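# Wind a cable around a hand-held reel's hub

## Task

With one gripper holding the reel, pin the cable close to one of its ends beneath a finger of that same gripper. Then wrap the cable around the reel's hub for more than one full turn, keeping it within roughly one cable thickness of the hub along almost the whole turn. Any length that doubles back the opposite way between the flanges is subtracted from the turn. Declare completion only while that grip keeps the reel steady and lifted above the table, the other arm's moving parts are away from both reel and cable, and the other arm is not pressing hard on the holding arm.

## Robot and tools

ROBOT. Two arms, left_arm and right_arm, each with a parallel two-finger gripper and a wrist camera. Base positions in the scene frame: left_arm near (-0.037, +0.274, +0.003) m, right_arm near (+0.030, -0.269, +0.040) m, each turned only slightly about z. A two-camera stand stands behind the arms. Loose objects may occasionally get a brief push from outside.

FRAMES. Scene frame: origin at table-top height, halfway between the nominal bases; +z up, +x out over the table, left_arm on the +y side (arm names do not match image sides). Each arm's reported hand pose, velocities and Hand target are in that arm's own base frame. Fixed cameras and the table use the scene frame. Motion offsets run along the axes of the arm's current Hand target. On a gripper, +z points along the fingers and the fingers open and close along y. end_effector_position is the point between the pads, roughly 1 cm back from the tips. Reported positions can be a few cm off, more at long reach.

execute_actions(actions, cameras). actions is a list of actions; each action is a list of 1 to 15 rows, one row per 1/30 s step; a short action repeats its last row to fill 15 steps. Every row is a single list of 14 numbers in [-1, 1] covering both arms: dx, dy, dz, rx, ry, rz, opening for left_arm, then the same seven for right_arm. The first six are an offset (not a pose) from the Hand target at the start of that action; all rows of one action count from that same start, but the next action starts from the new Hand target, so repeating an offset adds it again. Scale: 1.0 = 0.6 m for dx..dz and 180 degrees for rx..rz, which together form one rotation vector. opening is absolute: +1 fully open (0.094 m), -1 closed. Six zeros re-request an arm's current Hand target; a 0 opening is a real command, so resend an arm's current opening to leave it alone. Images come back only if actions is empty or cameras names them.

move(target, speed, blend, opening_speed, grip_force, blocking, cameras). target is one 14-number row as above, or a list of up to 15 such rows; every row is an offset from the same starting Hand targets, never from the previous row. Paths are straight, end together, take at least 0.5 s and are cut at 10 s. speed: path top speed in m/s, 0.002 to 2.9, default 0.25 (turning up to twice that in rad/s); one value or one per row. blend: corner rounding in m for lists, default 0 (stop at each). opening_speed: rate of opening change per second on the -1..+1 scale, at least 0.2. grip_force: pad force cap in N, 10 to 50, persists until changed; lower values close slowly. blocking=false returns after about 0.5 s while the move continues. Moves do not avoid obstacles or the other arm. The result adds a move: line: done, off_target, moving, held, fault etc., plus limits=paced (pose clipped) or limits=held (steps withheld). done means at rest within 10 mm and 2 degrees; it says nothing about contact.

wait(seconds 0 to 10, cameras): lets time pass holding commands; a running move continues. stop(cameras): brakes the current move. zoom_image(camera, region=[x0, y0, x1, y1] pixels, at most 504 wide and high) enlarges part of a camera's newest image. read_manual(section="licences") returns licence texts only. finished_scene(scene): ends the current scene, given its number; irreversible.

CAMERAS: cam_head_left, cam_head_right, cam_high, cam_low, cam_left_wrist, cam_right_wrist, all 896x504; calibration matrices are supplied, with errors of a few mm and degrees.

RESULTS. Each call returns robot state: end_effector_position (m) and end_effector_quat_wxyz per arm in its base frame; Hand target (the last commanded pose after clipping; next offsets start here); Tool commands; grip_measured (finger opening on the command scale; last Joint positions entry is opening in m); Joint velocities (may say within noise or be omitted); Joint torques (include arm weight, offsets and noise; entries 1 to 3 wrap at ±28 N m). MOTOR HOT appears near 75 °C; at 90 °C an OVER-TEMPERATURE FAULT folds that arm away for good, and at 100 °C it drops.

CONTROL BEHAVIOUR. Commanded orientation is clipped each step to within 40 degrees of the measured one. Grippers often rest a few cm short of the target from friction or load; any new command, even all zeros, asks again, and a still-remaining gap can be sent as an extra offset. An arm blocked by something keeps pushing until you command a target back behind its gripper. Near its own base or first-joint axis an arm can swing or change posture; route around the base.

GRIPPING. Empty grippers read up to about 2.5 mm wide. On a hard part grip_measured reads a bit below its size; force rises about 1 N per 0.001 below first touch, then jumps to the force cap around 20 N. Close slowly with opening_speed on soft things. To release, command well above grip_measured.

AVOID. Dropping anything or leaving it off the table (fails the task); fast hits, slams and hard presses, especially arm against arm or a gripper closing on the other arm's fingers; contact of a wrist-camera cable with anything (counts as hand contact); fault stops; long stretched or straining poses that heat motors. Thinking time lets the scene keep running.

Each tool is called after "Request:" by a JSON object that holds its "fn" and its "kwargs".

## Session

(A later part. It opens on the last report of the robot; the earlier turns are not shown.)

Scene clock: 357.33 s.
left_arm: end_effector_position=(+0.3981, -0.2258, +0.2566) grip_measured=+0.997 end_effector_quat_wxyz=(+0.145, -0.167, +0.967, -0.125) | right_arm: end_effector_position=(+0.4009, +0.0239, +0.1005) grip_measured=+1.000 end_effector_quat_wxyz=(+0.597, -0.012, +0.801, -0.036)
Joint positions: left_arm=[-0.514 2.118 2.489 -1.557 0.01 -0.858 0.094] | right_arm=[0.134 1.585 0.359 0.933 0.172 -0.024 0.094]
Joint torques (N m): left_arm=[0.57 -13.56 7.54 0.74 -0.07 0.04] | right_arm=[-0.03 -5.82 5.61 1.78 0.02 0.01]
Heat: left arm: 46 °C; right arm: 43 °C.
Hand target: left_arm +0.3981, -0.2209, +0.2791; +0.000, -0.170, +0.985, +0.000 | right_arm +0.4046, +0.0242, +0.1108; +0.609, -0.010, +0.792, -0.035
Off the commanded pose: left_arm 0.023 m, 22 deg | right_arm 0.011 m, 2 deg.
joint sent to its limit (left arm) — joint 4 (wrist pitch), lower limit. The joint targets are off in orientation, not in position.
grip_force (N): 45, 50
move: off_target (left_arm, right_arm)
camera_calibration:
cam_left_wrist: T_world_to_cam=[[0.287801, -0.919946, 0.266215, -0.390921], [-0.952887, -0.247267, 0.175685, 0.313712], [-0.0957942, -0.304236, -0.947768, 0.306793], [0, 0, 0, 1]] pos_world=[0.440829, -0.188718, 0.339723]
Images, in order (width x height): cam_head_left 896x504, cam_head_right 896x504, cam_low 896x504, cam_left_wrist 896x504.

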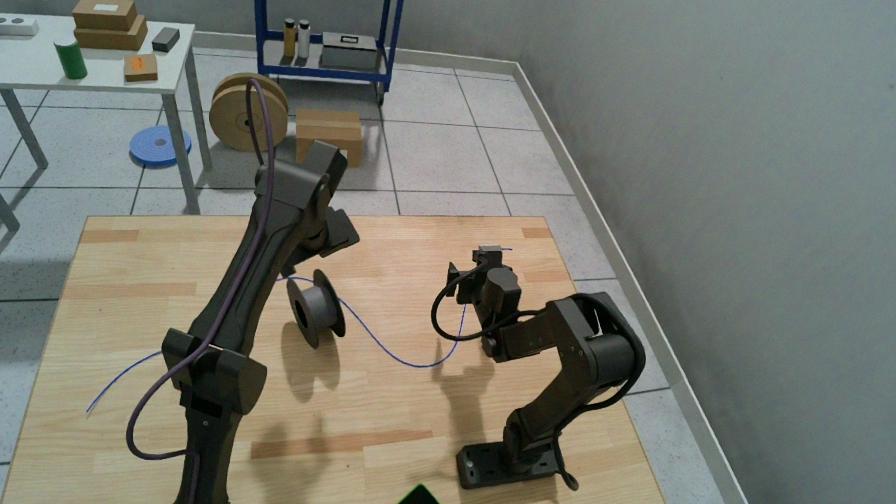

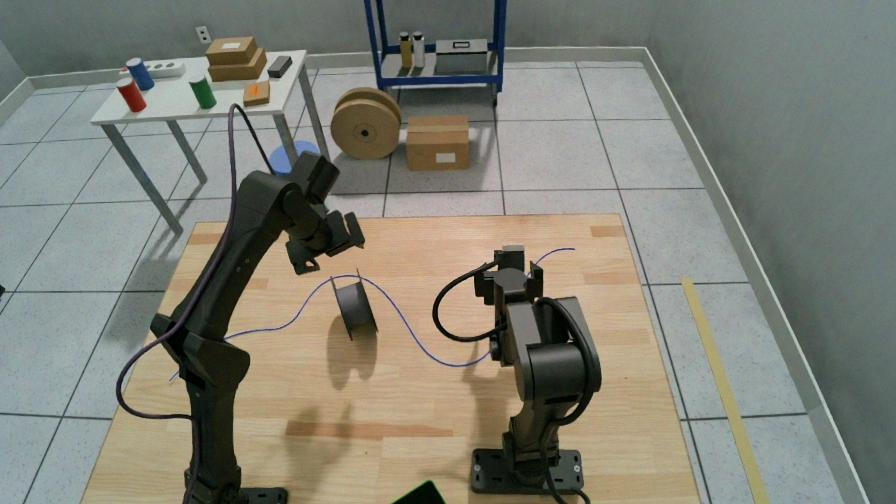

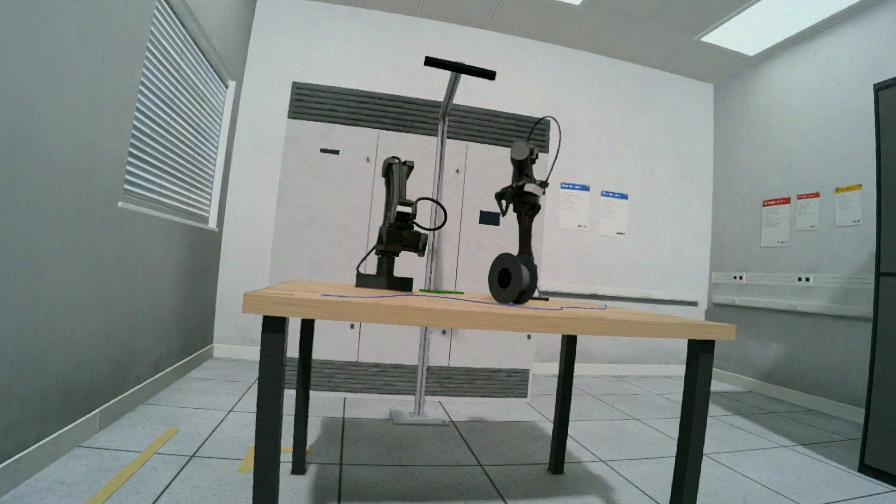

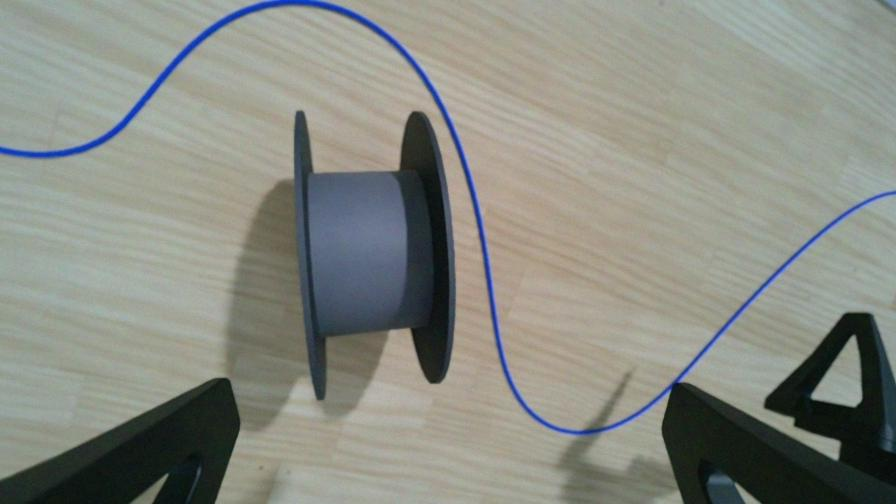

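Request:
{"fn": "move", "kwargs": {"target": [[-0.0237,0.2057,-0.035,0.5,0.006,0.006,1,-0.012,-0.115,0.147,0.0985,0.4118,0.165,1],[-0.0035,0.1438,0.2475,0.5,0.006,0.006,1,-0.012,-0.115,0.147,0.0985,0.4118,0.165,1]], "blend": [0.03,0], "speed": 0.2, "cameras": ["all"]}}

Scene clock: 395.20 s.
left_arm: end_effector_position=(+0.3723, -0.1371, +0.1340) grip_measured=+0.997 end_effector_quat_wxyz=(+0.107, -0.115, +0.700, -0.696) | right_arm: end_effector_position=(+0.4860, -0.0462, +0.1037) grip_measured=+1.000 end_effector_quat_wxyz=(+0.036, +0.280, +0.959, +0.003)
Joint positions: left_arm=[0.105 1.99 0.677 1.277 1.361 -1.544 0.094] | right_arm=[-0.094 2.485 2.542 -1.556 0.008 0.474 0.094]
Joint torques (N m): left_arm=[-0.59 -7.09 2.96 1.48 -0.05 0.02] | right_arm=[-0.5 -10.48 7.68 0.05 -0.11 0.13]
Heat: left arm: 45 °C; right arm: 42 °C.
Hand target: left_arm +0.3710, -0.1389, +0.1306; +0.112, -0.112, +0.698, -0.698 | right_arm +0.4897, -0.0482, +0.0999; +0.000, +0.288, +0.958, +0.000
Off the commanded pose: left_arm 0.004 m, 1 deg | right_arm 0.006 m, 4 deg.
joint sent to its limit (right arm) — joint 4 (wrist pitch), lower limit. The joint targets are off in orientation, not in position.
grip_force (N): 45, 50
move: off_target (right_arm)
camera_calibration:
cam_left_wrist: T_world_to_cam=[[0.0122132, -0.028865, 0.999509, -0.14279], [-0.992675, 0.119809, 0.0155896, 0.419161], [-0.1202, -0.992377, -0.0271903, 0.00656684], [0, 0, 0, 1]] pos_world=[0.418624, -0.047824, 0.136363]
cam_right_wrist: T_world_to_cam=[[-0.547404, -0.835129, -0.0539251, 0.234552], [-0.791917, 0.49609, 0.356038, 0.408123], [-0.270586, 0.237601, -0.932914, 0.330495], [0, 0, 0, 1]] pos_world=[0.541021, -0.0851102, 0.175665]

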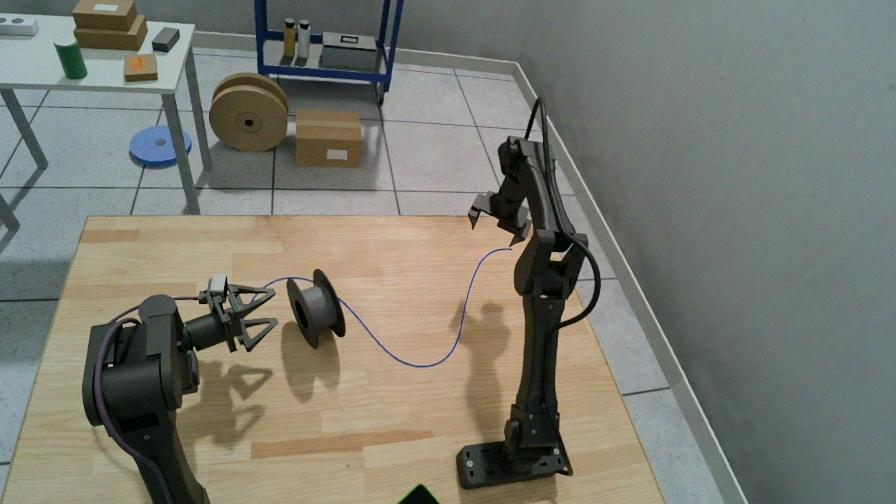

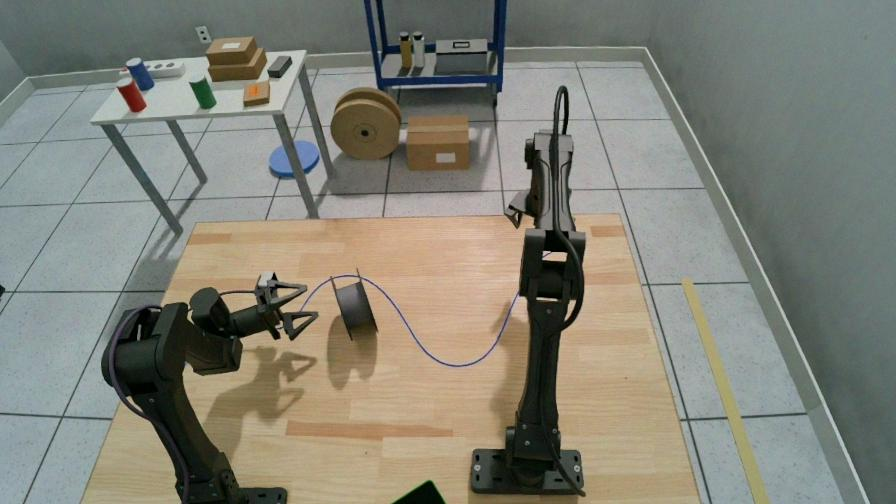

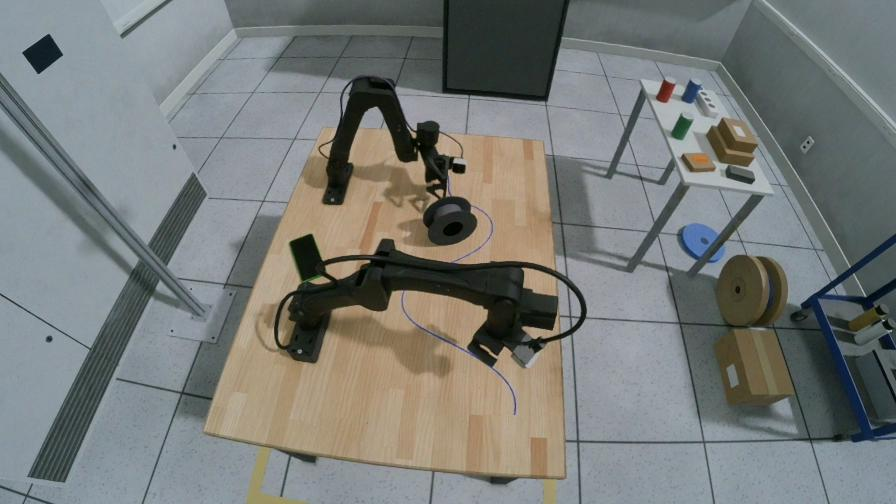

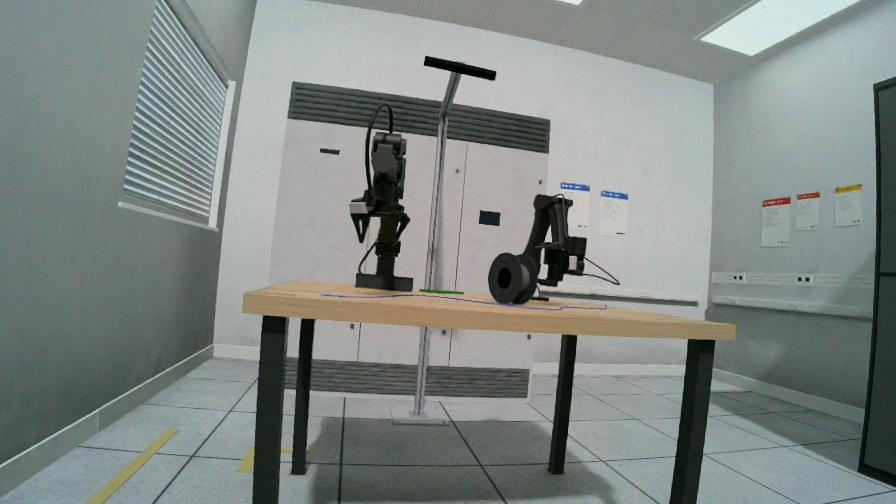

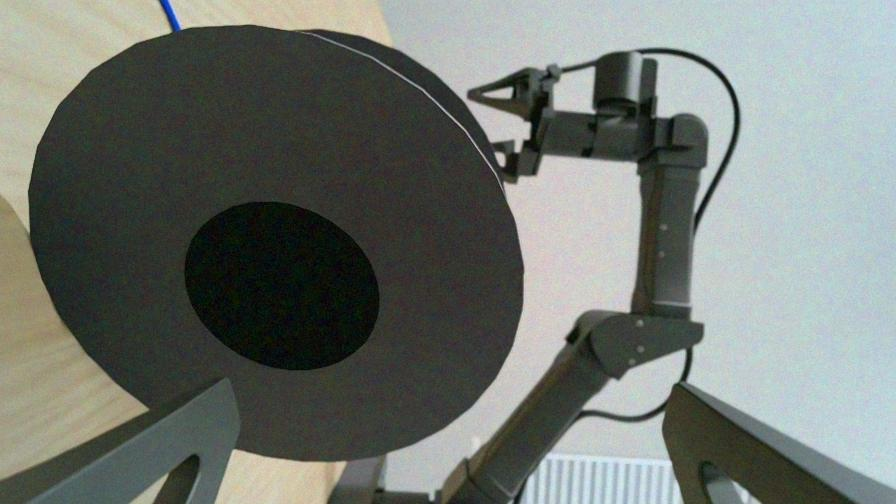

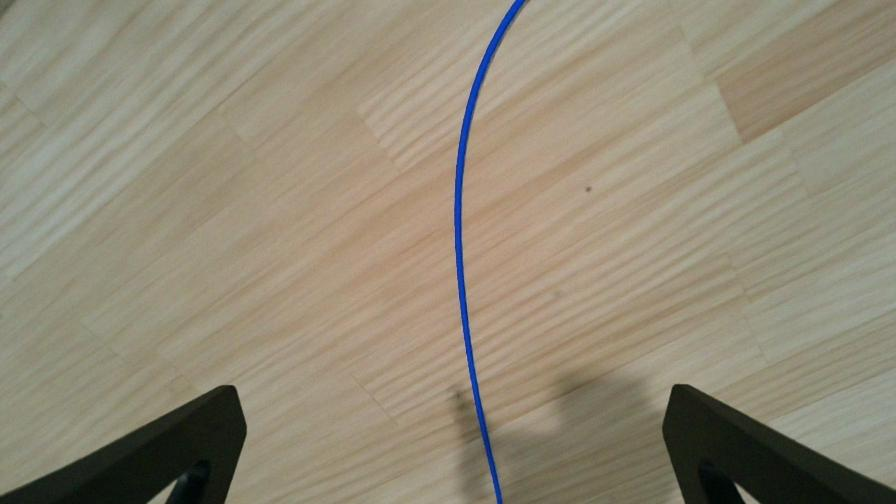

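Request:
{"fn": "move", "kwargs": {"target": [0,0,0,0,0,0,1,-0.0077,0.0075,0.195,0,0,0,0.6], "speed": 0.12, "cameras": ["cam_right_wrist","cam_head_left"]}}

Scene clock: 405.87 s.
left_arm: end_effector_position=(+0.3723, -0.1371, +0.1341) grip_measured=+0.997 end_effector_quat_wxyz=(+0.107, -0.115, +0.700, -0.696) | right_arm: end_effector_position=(+0.4934, -0.0466, -0.0080) grip_measured=+0.601 end_effector_quat_wxyz=(+0.001, +0.282, +0.959, -0.003)
Joint positions: left_arm=[0.105 1.99 0.677 1.278 1.361 -1.545 0.094] | right_arm=[-0.094 2.583 2.279 -1.266 0.006 0.478 0.075]
Joint torques (N m): left_arm=[-0.58 -7.38 2.99 1.37 -0.05 0.08] | right_arm=[-0.31 -11.32 5.98 0.19 -0.09 0.12]
Heat: left arm: 46 °C; right arm: 41 °C.
Hand target: left_arm +0.3709, -0.1389, +0.1308; +0.111, -0.112, +0.700, -0.696 | right_arm +0.4960, -0.0469, -0.0173; +0.000, +0.288, +0.958, +0.000
Off the commanded pose: left_arm 0.004 m, 1 deg | right_arm 0.010 m, 1 deg.
grip_force (N): 45, 50
move: done
camera_calibration:
cam_right_wrist: T_world_to_cam=[[-0.55324, -0.832743, -0.021572, 0.235414], [-0.762715, 0.495963, 0.415074, 0.439982], [-0.334951, 0.246089, -0.909532, 0.260736], [0, 0, 0, 1]] pos_world=[0.553155, -0.0863399, 0.0596011]
Images, in order (width x height): cam_head_left 896x504, cam_right_wrist 896x504.

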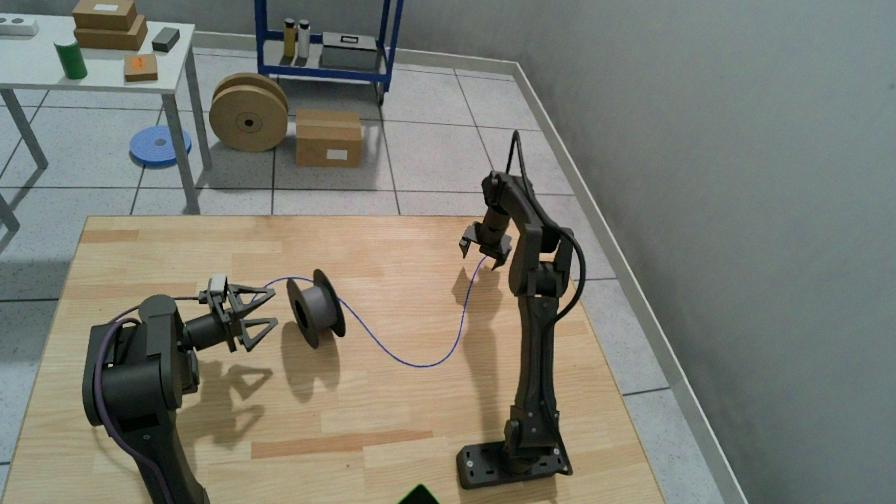

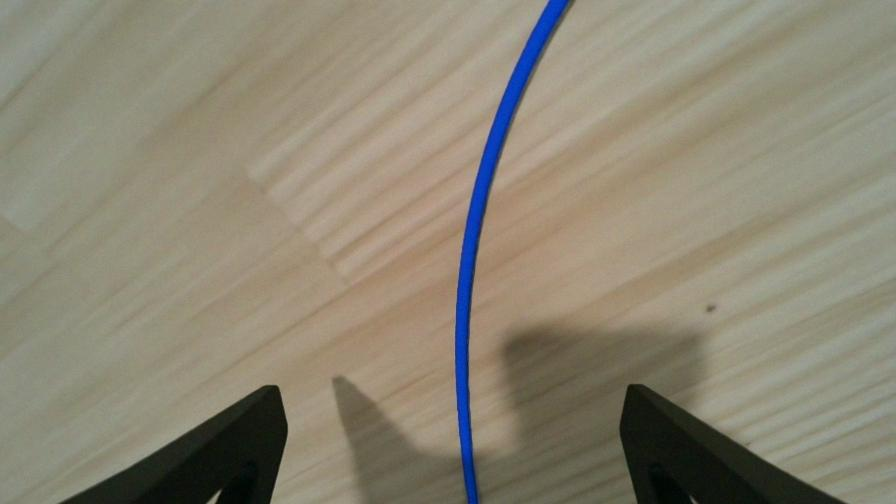

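Request:
{"fn": "move", "kwargs": {"target": [[0,0,0,0,0,0,1,0.002,0,0.03,0,0,0,0.6],[0,0,0,0,0,0,1,0.002,0,0.03,0,0,0,-1]], "speed": 0.08, "opening_speed": 1, "grip_force": [45,40], "cameras": ["cam_right_wrist","cam_head_left"]}}

Scene clock: 413.30 s.
left_arm: end_effector_position=(+0.3723, -0.1371, +0.1341) grip_measured=+0.997 end_effector_quat_wxyz=(+0.107, -0.115, +0.700, -0.696) | right_arm: end_effector_position=(+0.4957, -0.0469, -0.0212) grip_measured=-0.988 end_effector_quat_wxyz=(+0.008, +0.283, +0.959, -0.002)
Joint positions: left_arm=[0.105 1.99 0.677 1.278 1.361 -1.545 0.094] | right_arm=[-0.094 2.583 2.226 -1.199 0.006 0.479 0.001]
Joint torques (N m): left_arm=[-0.58 -7.38 2.99 1.37 -0.05 0.08] | right_arm=[-0.01 -11.02 5.22 0.22 -0.1 0.14]
Heat: left arm: 46 °C; right arm: 41 °C.
Hand target: left_arm +0.3709, -0.1389, +0.1308; +0.111, -0.112, +0.700, -0.696 | right_arm +0.4950, -0.0463, -0.0353; +0.000, +0.288, +0.958, +0.000
Off the commanded pose: left_arm 0.004 m, 1 deg | right_arm 0.014 m, 1 deg.
grip_force (N): 45, 40
move: off_target (right_arm); target 2's new opening was sent with right_arm's hand 0.014 m and 1 deg from that target
camera_calibration:
cam_right_wrist: T_world_to_cam=[[-0.553852, -0.832135, -0.0282779, 0.23644], [-0.767911, 0.497389, 0.40363, 0.449798], [-0.321809, 0.245266, -0.914485, 0.242848], [0, 0, 0, 1]] pos_world=[0.554508, -0.0865366, 0.047215]
Images, in order (width x height): cam_head_left 896x504, cam_right_wrist 896x504.

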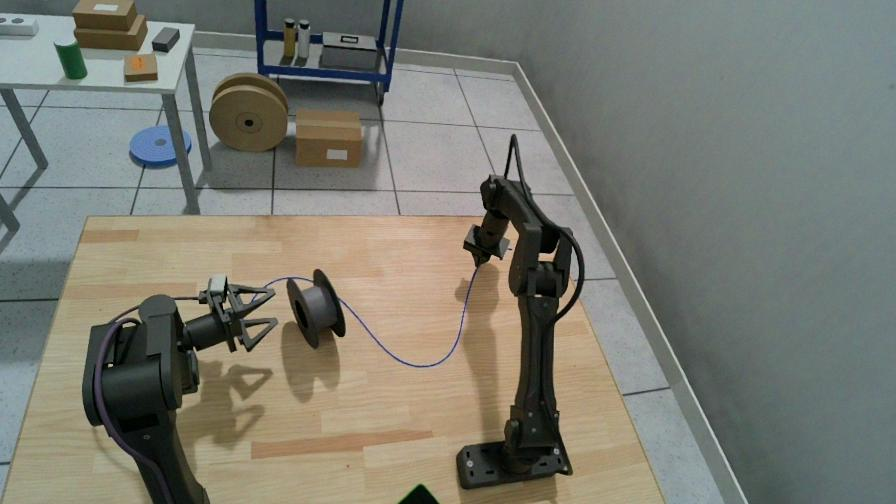

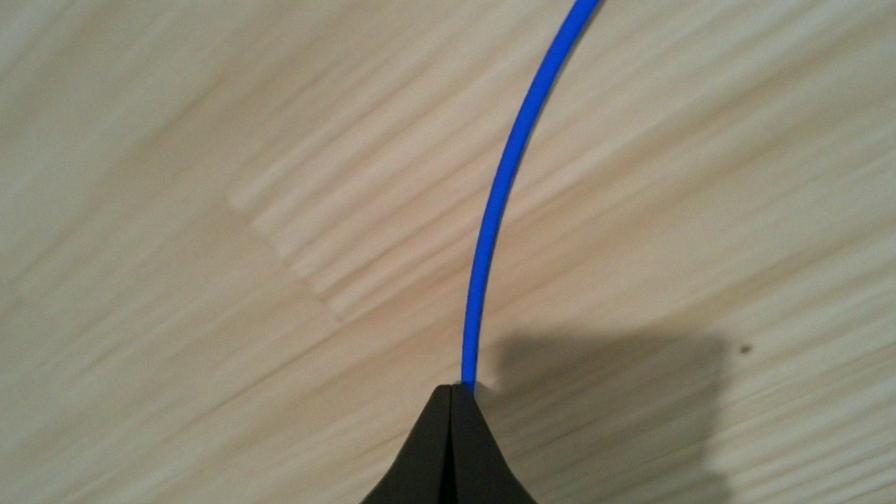

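Request:
{"fn": "move", "kwargs": {"target": [[0,0,0,0,0,0,1,0,0,0,0,0,0,-0.5],[0,0,0,0,0,0,1,0,0.005,0.015,0,0,0,-0.5]], "speed": 0.05, "cameras": ["cam_right_wrist"]}}

Scene clock: 416.77 s.
left_arm: end_effector_position=(+0.3723, -0.1371, +0.1341) grip_measured=+0.997 end_effector_quat_wxyz=(+0.107, -0.115, +0.700, -0.696) | right_arm: end_effector_position=(+0.4967, -0.0470, -0.0299) grip_measured=-0.501 end_effector_quat_wxyz=(+0.007, +0.285, +0.958, -0.002)
Joint positions: left_arm=[0.105 1.99 0.677 1.278 1.361 -1.545 0.094] | right_arm=[-0.094 2.598 2.221 -1.181 0.006 0.484 0.023]
Joint torques (N m): left_arm=[-0.57 -7.38 2.99 1.37 -0.05 0.08] | right_arm=[0.24 -10.84 5.48 0.25 -0.11 0.13]
Heat: left arm: 47 °C; right arm: 41 °C.
Hand target: left_arm +0.3709, -0.1389, +0.1308; +0.111, -0.112, +0.700, -0.696 | right_arm +0.4966, -0.0438, -0.0443; +0.000, +0.288, +0.958, +0.000
Off the commanded pose: left_arm 0.004 m, 1 deg | right_arm 0.015 m, 1 deg.
grip_force (N): 45, 40
move: off_target (right_arm)
camera_calibration:
cam_right_wrist: T_world_to_cam=[[-0.55801, -0.829381, -0.0274357, 0.238927], [-0.764655, 0.501056, 0.405273, 0.45277], [-0.322379, 0.247125, -0.913784, 0.235672], [0, 0, 0, 1]] pos_world=[0.555512, -0.0869421, 0.038413]
Images, in order (width x height): cam_right_wrist 896x504.

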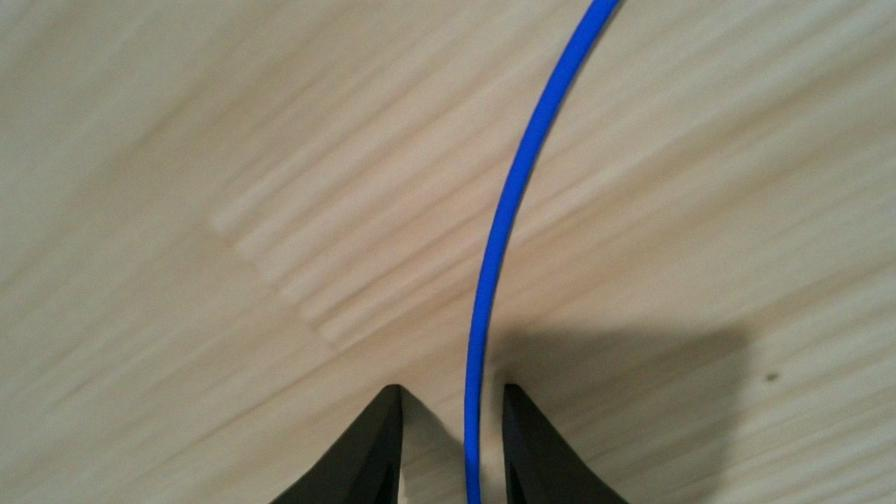

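Request:
{"fn": "move", "kwargs": {"target": [[0,0,0,0,0,0,1,0,0,-0.01,0,0,0,-0.5],[0,0,0,0,0,0,1,0,0,-0.01,0,0,0,-1]], "speed": 0.05, "opening_speed": 0.6, "cameras": ["cam_right_wrist"]}}

Scene clock: 421.83 s.
left_arm: end_effector_position=(+0.3723, -0.1371, +0.1341) grip_measured=+0.997 end_effector_quat_wxyz=(+0.107, -0.115, +0.700, -0.696) | right_arm: end_effector_position=(+0.4968, -0.0466, -0.0299) grip_measured=-0.945 end_effector_quat_wxyz=(+0.007, +0.285, +0.958, -0.001)
Joint positions: left_arm=[0.105 1.99 0.677 1.278 1.361 -1.545 0.094] | right_arm=[-0.094 2.598 2.221 -1.181 0.005 0.485 0.003]
Joint torques (N m): left_arm=[-0.58 -7.38 2.99 1.37 -0.05 0.08] | right_arm=[0.35 -11.17 6.49 0.03 -0.08 0.11]
Heat: left arm: 47 °C; right arm: 41 °C.
Hand target: left_arm +0.3709, -0.1389, +0.1308; +0.111, -0.112, +0.700, -0.696 | right_arm +0.4966, -0.0438, -0.0383; +0.000, +0.288, +0.958, +0.000
Off the commanded pose: left_arm 0.004 m, 1 deg | right_arm 0.009 m, 1 deg.
grip_force (N): 45, 40
move: done
camera_calibration:
cam_right_wrist: T_world_to_cam=[[-0.558296, -0.829132, -0.0290978, 0.239331], [-0.76457, 0.500574, 0.406029, 0.452554], [-0.322086, 0.248932, -0.913397, 0.235602], [0, 0, 0, 1]] pos_world=[0.555511, -0.0867486, 0.0384122]
Images, in order (width x height): cam_right_wrist 896x504.

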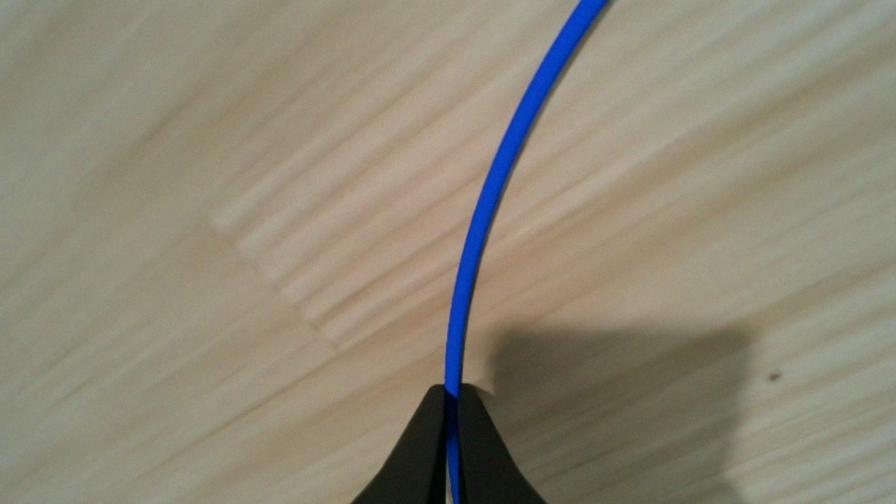

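Request:
{"fn": "move", "kwargs": {"target": [0,0,0,0,0,0,1,0,0,-0.3,0,0,0,-1], "speed": 0.12, "cameras": ["cam_right_wrist","cam_head_left","cam_low","cam_high"]}}

Scene clock: 434.23 s.
left_arm: end_effector_position=(+0.3723, -0.1371, +0.1341) grip_measured=+0.997 end_effector_quat_wxyz=(+0.107, -0.115, +0.700, -0.696) | right_arm: end_effector_position=(+0.4968, -0.0466, +0.1142) grip_measured=-0.947 end_effector_quat_wxyz=(+0.061, +0.285, +0.957, +0.010)
Joint positions: left_arm=[0.105 1.99 0.677 1.278 1.361 -1.545 0.094] | right_arm=[-0.094 2.499 2.607 -1.556 0.005 0.485 0.003]
Joint torques (N m): left_arm=[-0.57 -7.38 2.99 1.37 -0.05 0.09] | right_arm=[0.36 -16.95 6.01 0.2 -0.08 0.13]
Heat: left arm: 47 °C; right arm: 42 °C.
Hand target: left_arm +0.3709, -0.1389, +0.1308; +0.111, -0.112, +0.700, -0.696 | right_arm +0.4967, -0.0438, +0.1419; +0.000, +0.288, +0.958, +0.000
Off the commanded pose: left_arm 0.004 m, 1 deg | right_arm 0.028 m, 7 deg.
joint sent to its limit (right arm) — joint 4 (wrist pitch), lower limit. The joint targets are off in orientation, not in position.
grip_force (N): 45, 40
move: off_target (right_arm)
camera_calibration:
cam_right_wrist: T_world_to_cam=[[-0.552304, -0.829668, -0.0813088, 0.246517], [-0.804009, 0.504357, 0.314949, 0.424279], [-0.220295, 0.239321, -0.945619, 0.319875], [0, 0, 0, 1]] pos_world=[0.547743, -0.0860139, 0.188897]
Images, in order (width x height): cam_head_left 896x504, cam_high 896x504, cam_low 896x504, cam_right_wrist 896x504.

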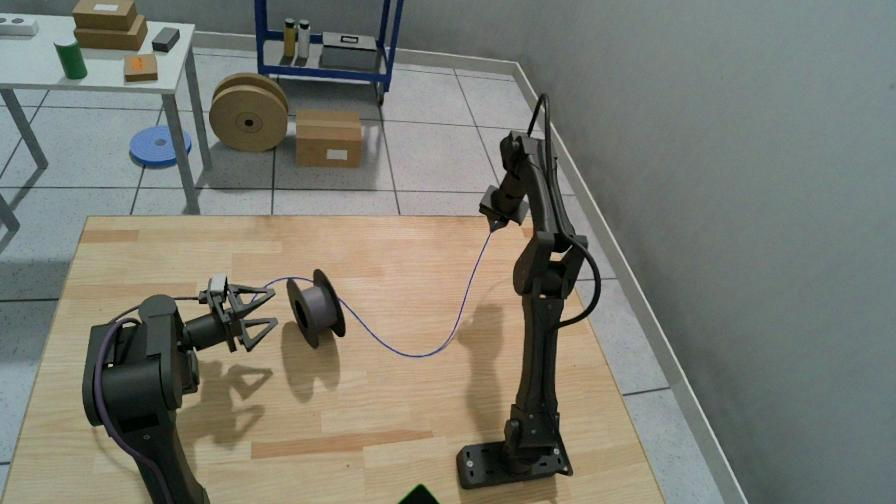

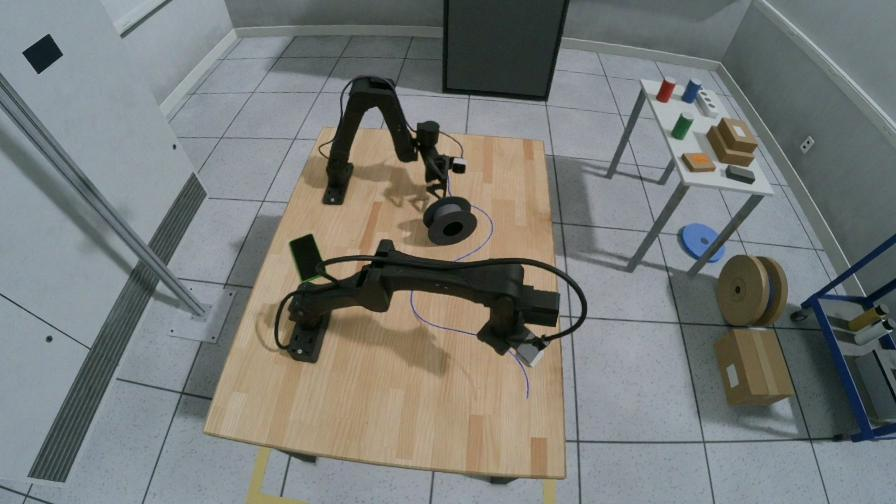

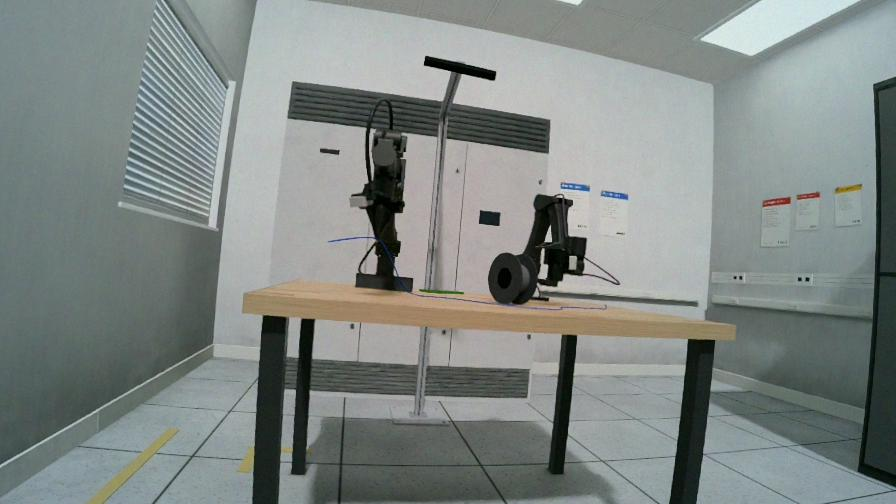

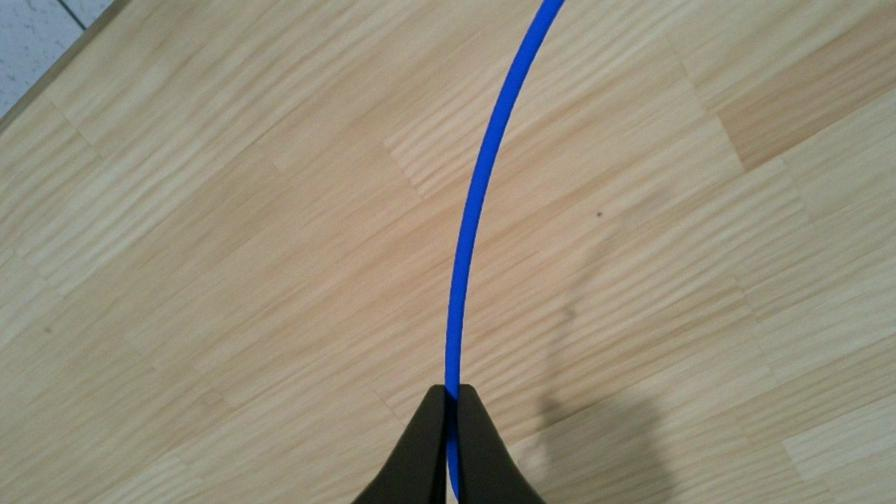

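Request:
{"fn": "move", "kwargs": {"target": [[0,0,0,0,0,0,1,0.2155,0.1847,-0.163,0,0,-0.486,-1],[0,0,0,0,0,0,1,0.4538,0.3468,-0.12,0,0,-0.972,-1]], "speed": 0.15, "blend": [0.04,0], "cameras": ["all"]}}

Scene clock: 464.43 s.
left_arm: end_effector_position=(+0.3723, -0.1371, +0.1341) grip_measured=+0.997 end_effector_quat_wxyz=(+0.107, -0.115, +0.700, -0.696) | right_arm: end_effector_position=(+0.3870, +0.2678, +0.2071) grip_measured=-0.947 end_effector_quat_wxyz=(-0.114, +0.918, -0.372, +0.075)
Joint positions: left_arm=[0.105 1.99 0.677 1.278 1.361 -1.545 0.094] | right_arm=[0.603 2.231 2.492 -1.558 -0.002 -1.77 0.003]
Joint torques (N m): left_arm=[-0.57 -7.38 3 1.37 -0.05 0.08] | right_arm=[0.47 -10.62 7.68 0.49 0.01 -0.14]
Heat: left arm: 47 °C; right arm: 43 °C.
Hand target: left_arm +0.3709, -0.1389, +0.1308; +0.111, -0.112, +0.700, -0.696 | right_arm +0.3880, +0.2718, +0.2149; +0.000, +0.930, -0.367, +0.000 (not the last commanded pose)
Off the commanded pose: left_arm 0.004 m, 1 deg | right_arm 0.014 m, 17 deg.
joint sent to its limit (right arm) — joint 4 (wrist pitch), lower limit.
grip_force (N): 45, 40
move: off_target (right_arm; path cut at 10 s); path passed 1 of 2 targets
camera_calibration:
cam_left_wrist: T_world_to_cam=[[0.0121388, -0.0286543, 0.999516, -0.142848], [-0.992676, 0.119814, 0.0154905, 0.419173], [-0.1202, -0.992383, -0.0269901, 0.00654215], [0, 0, 0, 1]] pos_world=[0.418624, -0.0478237, 0.136462]
cam_right_wrist: T_world_to_cam=[[0.68127, 0.691604, 0.239907, -0.496999], [0.553428, -0.701121, 0.449606, -0.0822163], [0.479153, -0.173532, -0.860406, 0.130527], [0, 0, 0, 1]] pos_world=[0.321549, 0.308734, 0.268505]

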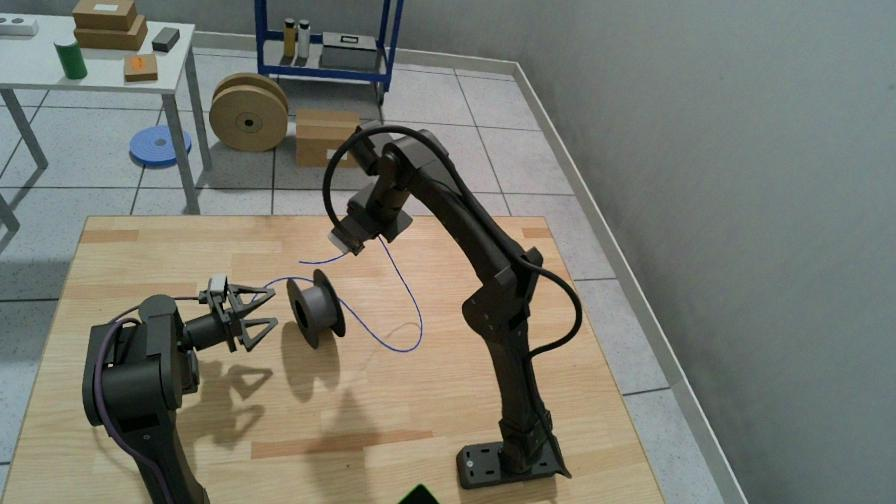

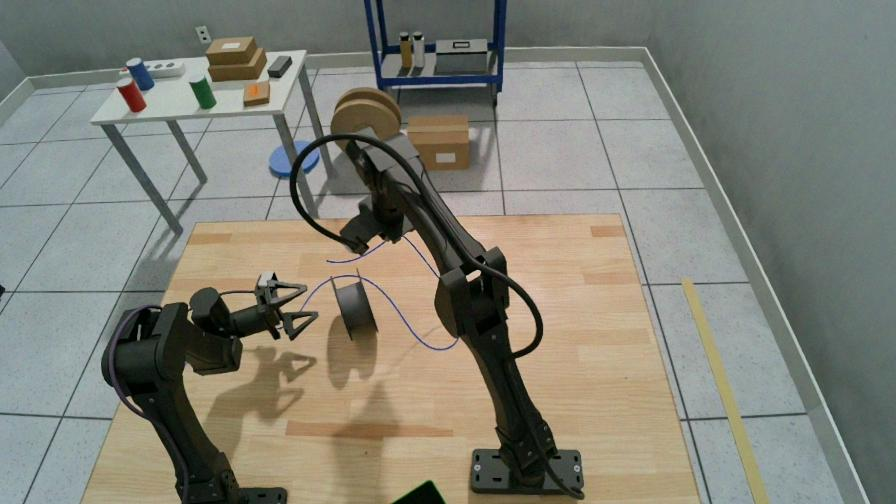

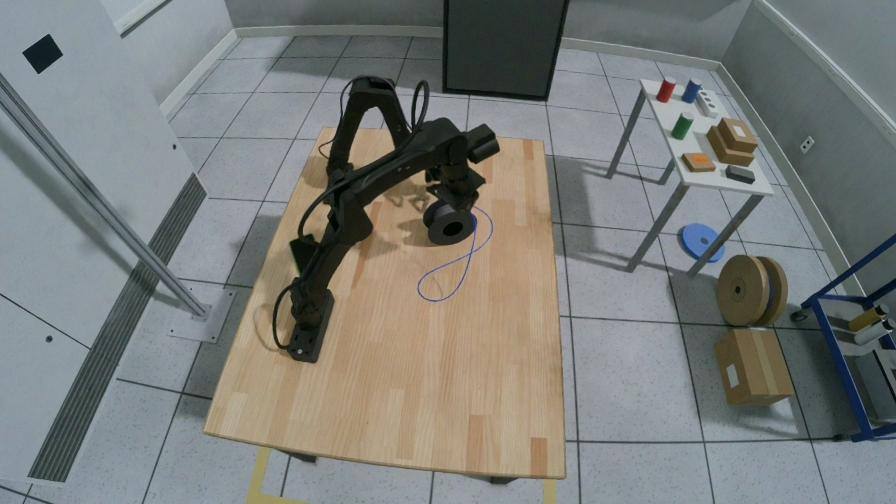

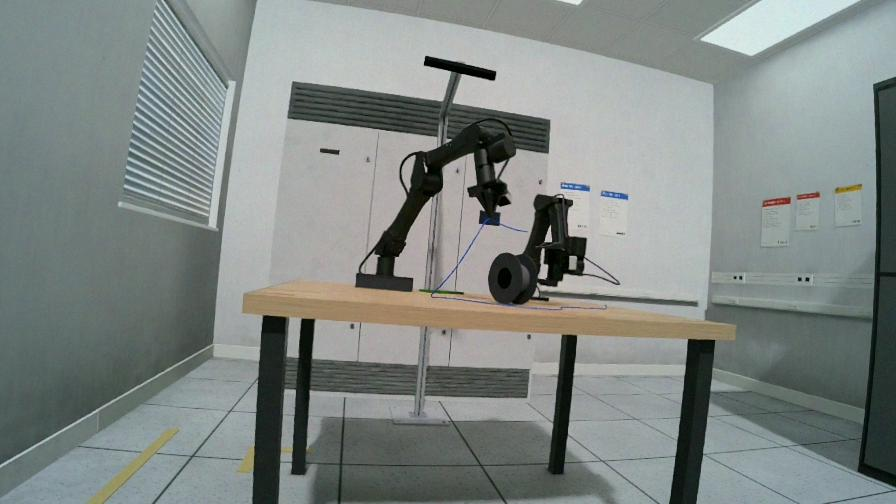

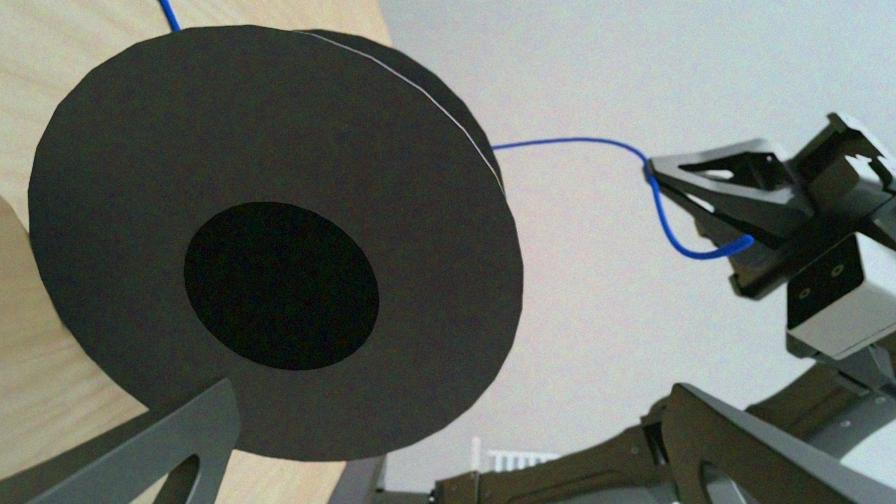

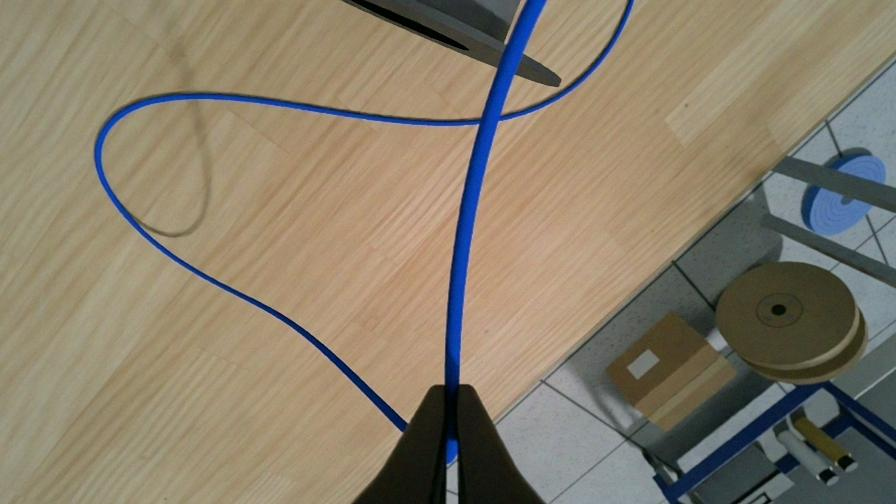

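Request:
{"fn": "move", "kwargs": {"target": [0,0,0,0,0,0,1,-0.018,-0.011,0.108,0,0,-0.025,-1], "speed": 0.12, "cameras": ["cam_right_wrist","cam_left_wrist","cam_low","cam_head_right","cam_high"]}}

Scene clock: 473.50 s.
left_arm: end_effector_position=(+0.3723, -0.1371, +0.1341) grip_measured=+0.997 end_effector_quat_wxyz=(+0.107, -0.115, +0.700, -0.696) | right_arm: end_effector_position=(+0.3858, +0.2810, +0.1598) grip_measured=-0.947 end_effector_quat_wxyz=(-0.070, +0.937, -0.338, +0.047)
Joint positions: left_arm=[0.105 1.99 0.677 1.278 1.361 -1.545 0.094] | right_arm=[0.627 2.335 2.492 -1.558 -0.001 -1.823 0.003]
Joint torques (N m): left_arm=[-0.57 -7.38 2.99 1.37 -0.05 0.08] | right_arm=[0.57 -9.77 5.37 0.29 -0.01 -0.09]
Heat: left arm: 47 °C; right arm: 42 °C.
Hand target: left_arm +0.3709, -0.1389, +0.1308; +0.111, -0.112, +0.700, -0.696 | right_arm +0.3846, +0.2839, +0.1503; +0.000, +0.944, -0.330, +0.000
Off the commanded pose: left_arm 0.004 m, 1 deg | right_arm 0.010 m, 10 deg.
joint sent to its limit (right arm) — joint 4 (wrist pitch), lower limit. The joint targets are off in orientation, not in position.
grip_force (N): 45, 40
move: off_target (right_arm)
camera_calibration:
cam_left_wrist: T_world_to_cam=[[0.0121388, -0.0286543, 0.999516, -0.142848], [-0.992676, 0.119814, 0.0154905, 0.419173], [-0.1202, -0.992383, -0.0269901, 0.00654215], [0, 0, 0, 1]] pos_world=[0.418624, -0.0478237, 0.136462]
cam_right_wrist: T_world_to_cam=[[0.640667, 0.755396, 0.13756, -0.480018], [0.639075, -0.62392, 0.449785, -0.105881], [0.425593, -0.200252, -0.88248, 0.124356], [0, 0, 0, 1]] pos_world=[0.322272, 0.321445, 0.223397]
Images, in order (width x height): cam_head_right 896x504, cam_high 896x504, cam_low 896x504, cam_left_wrist 896x504, cam_right_wrist 896x504.

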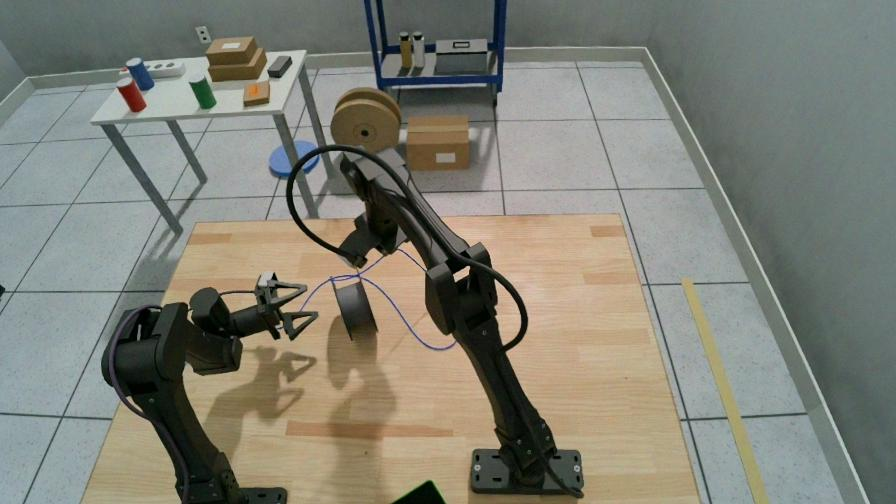

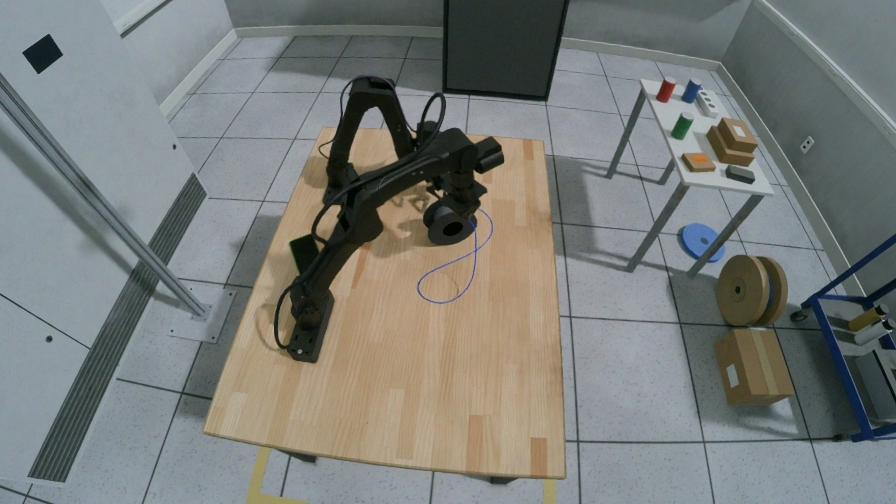

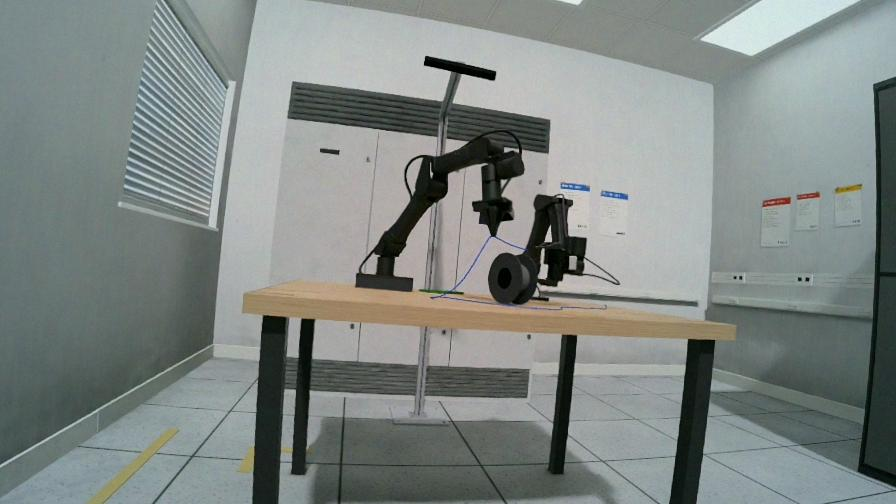

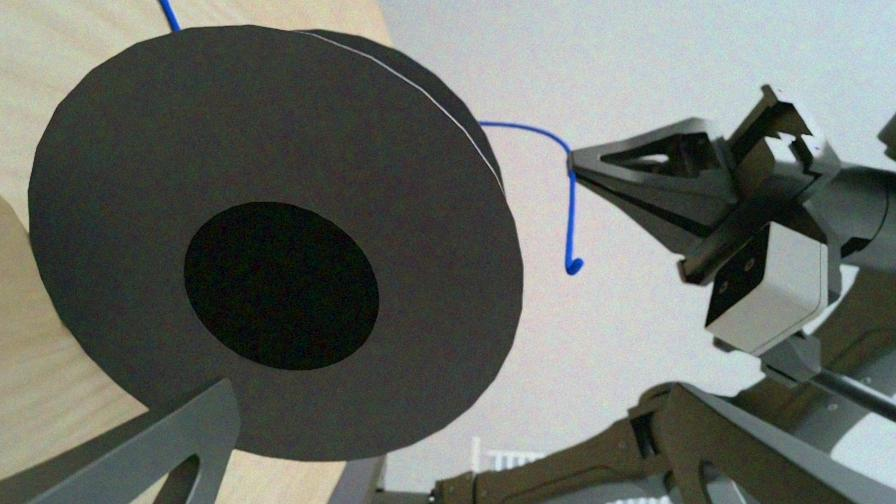

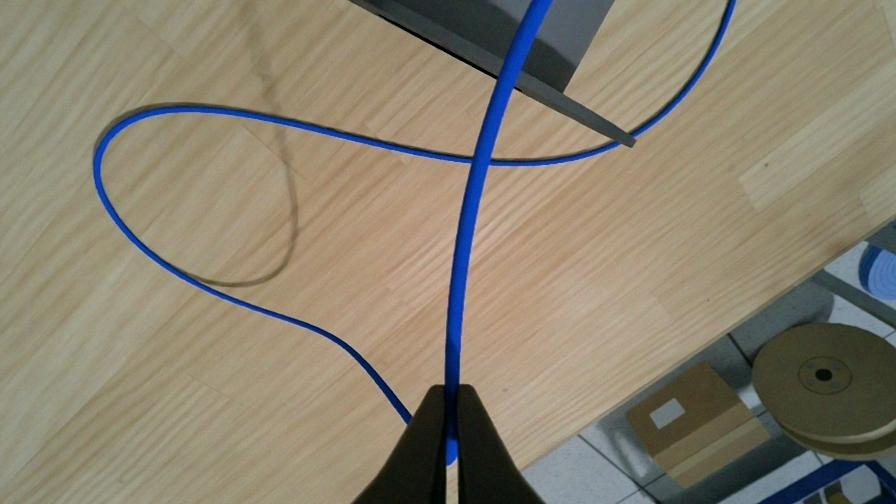

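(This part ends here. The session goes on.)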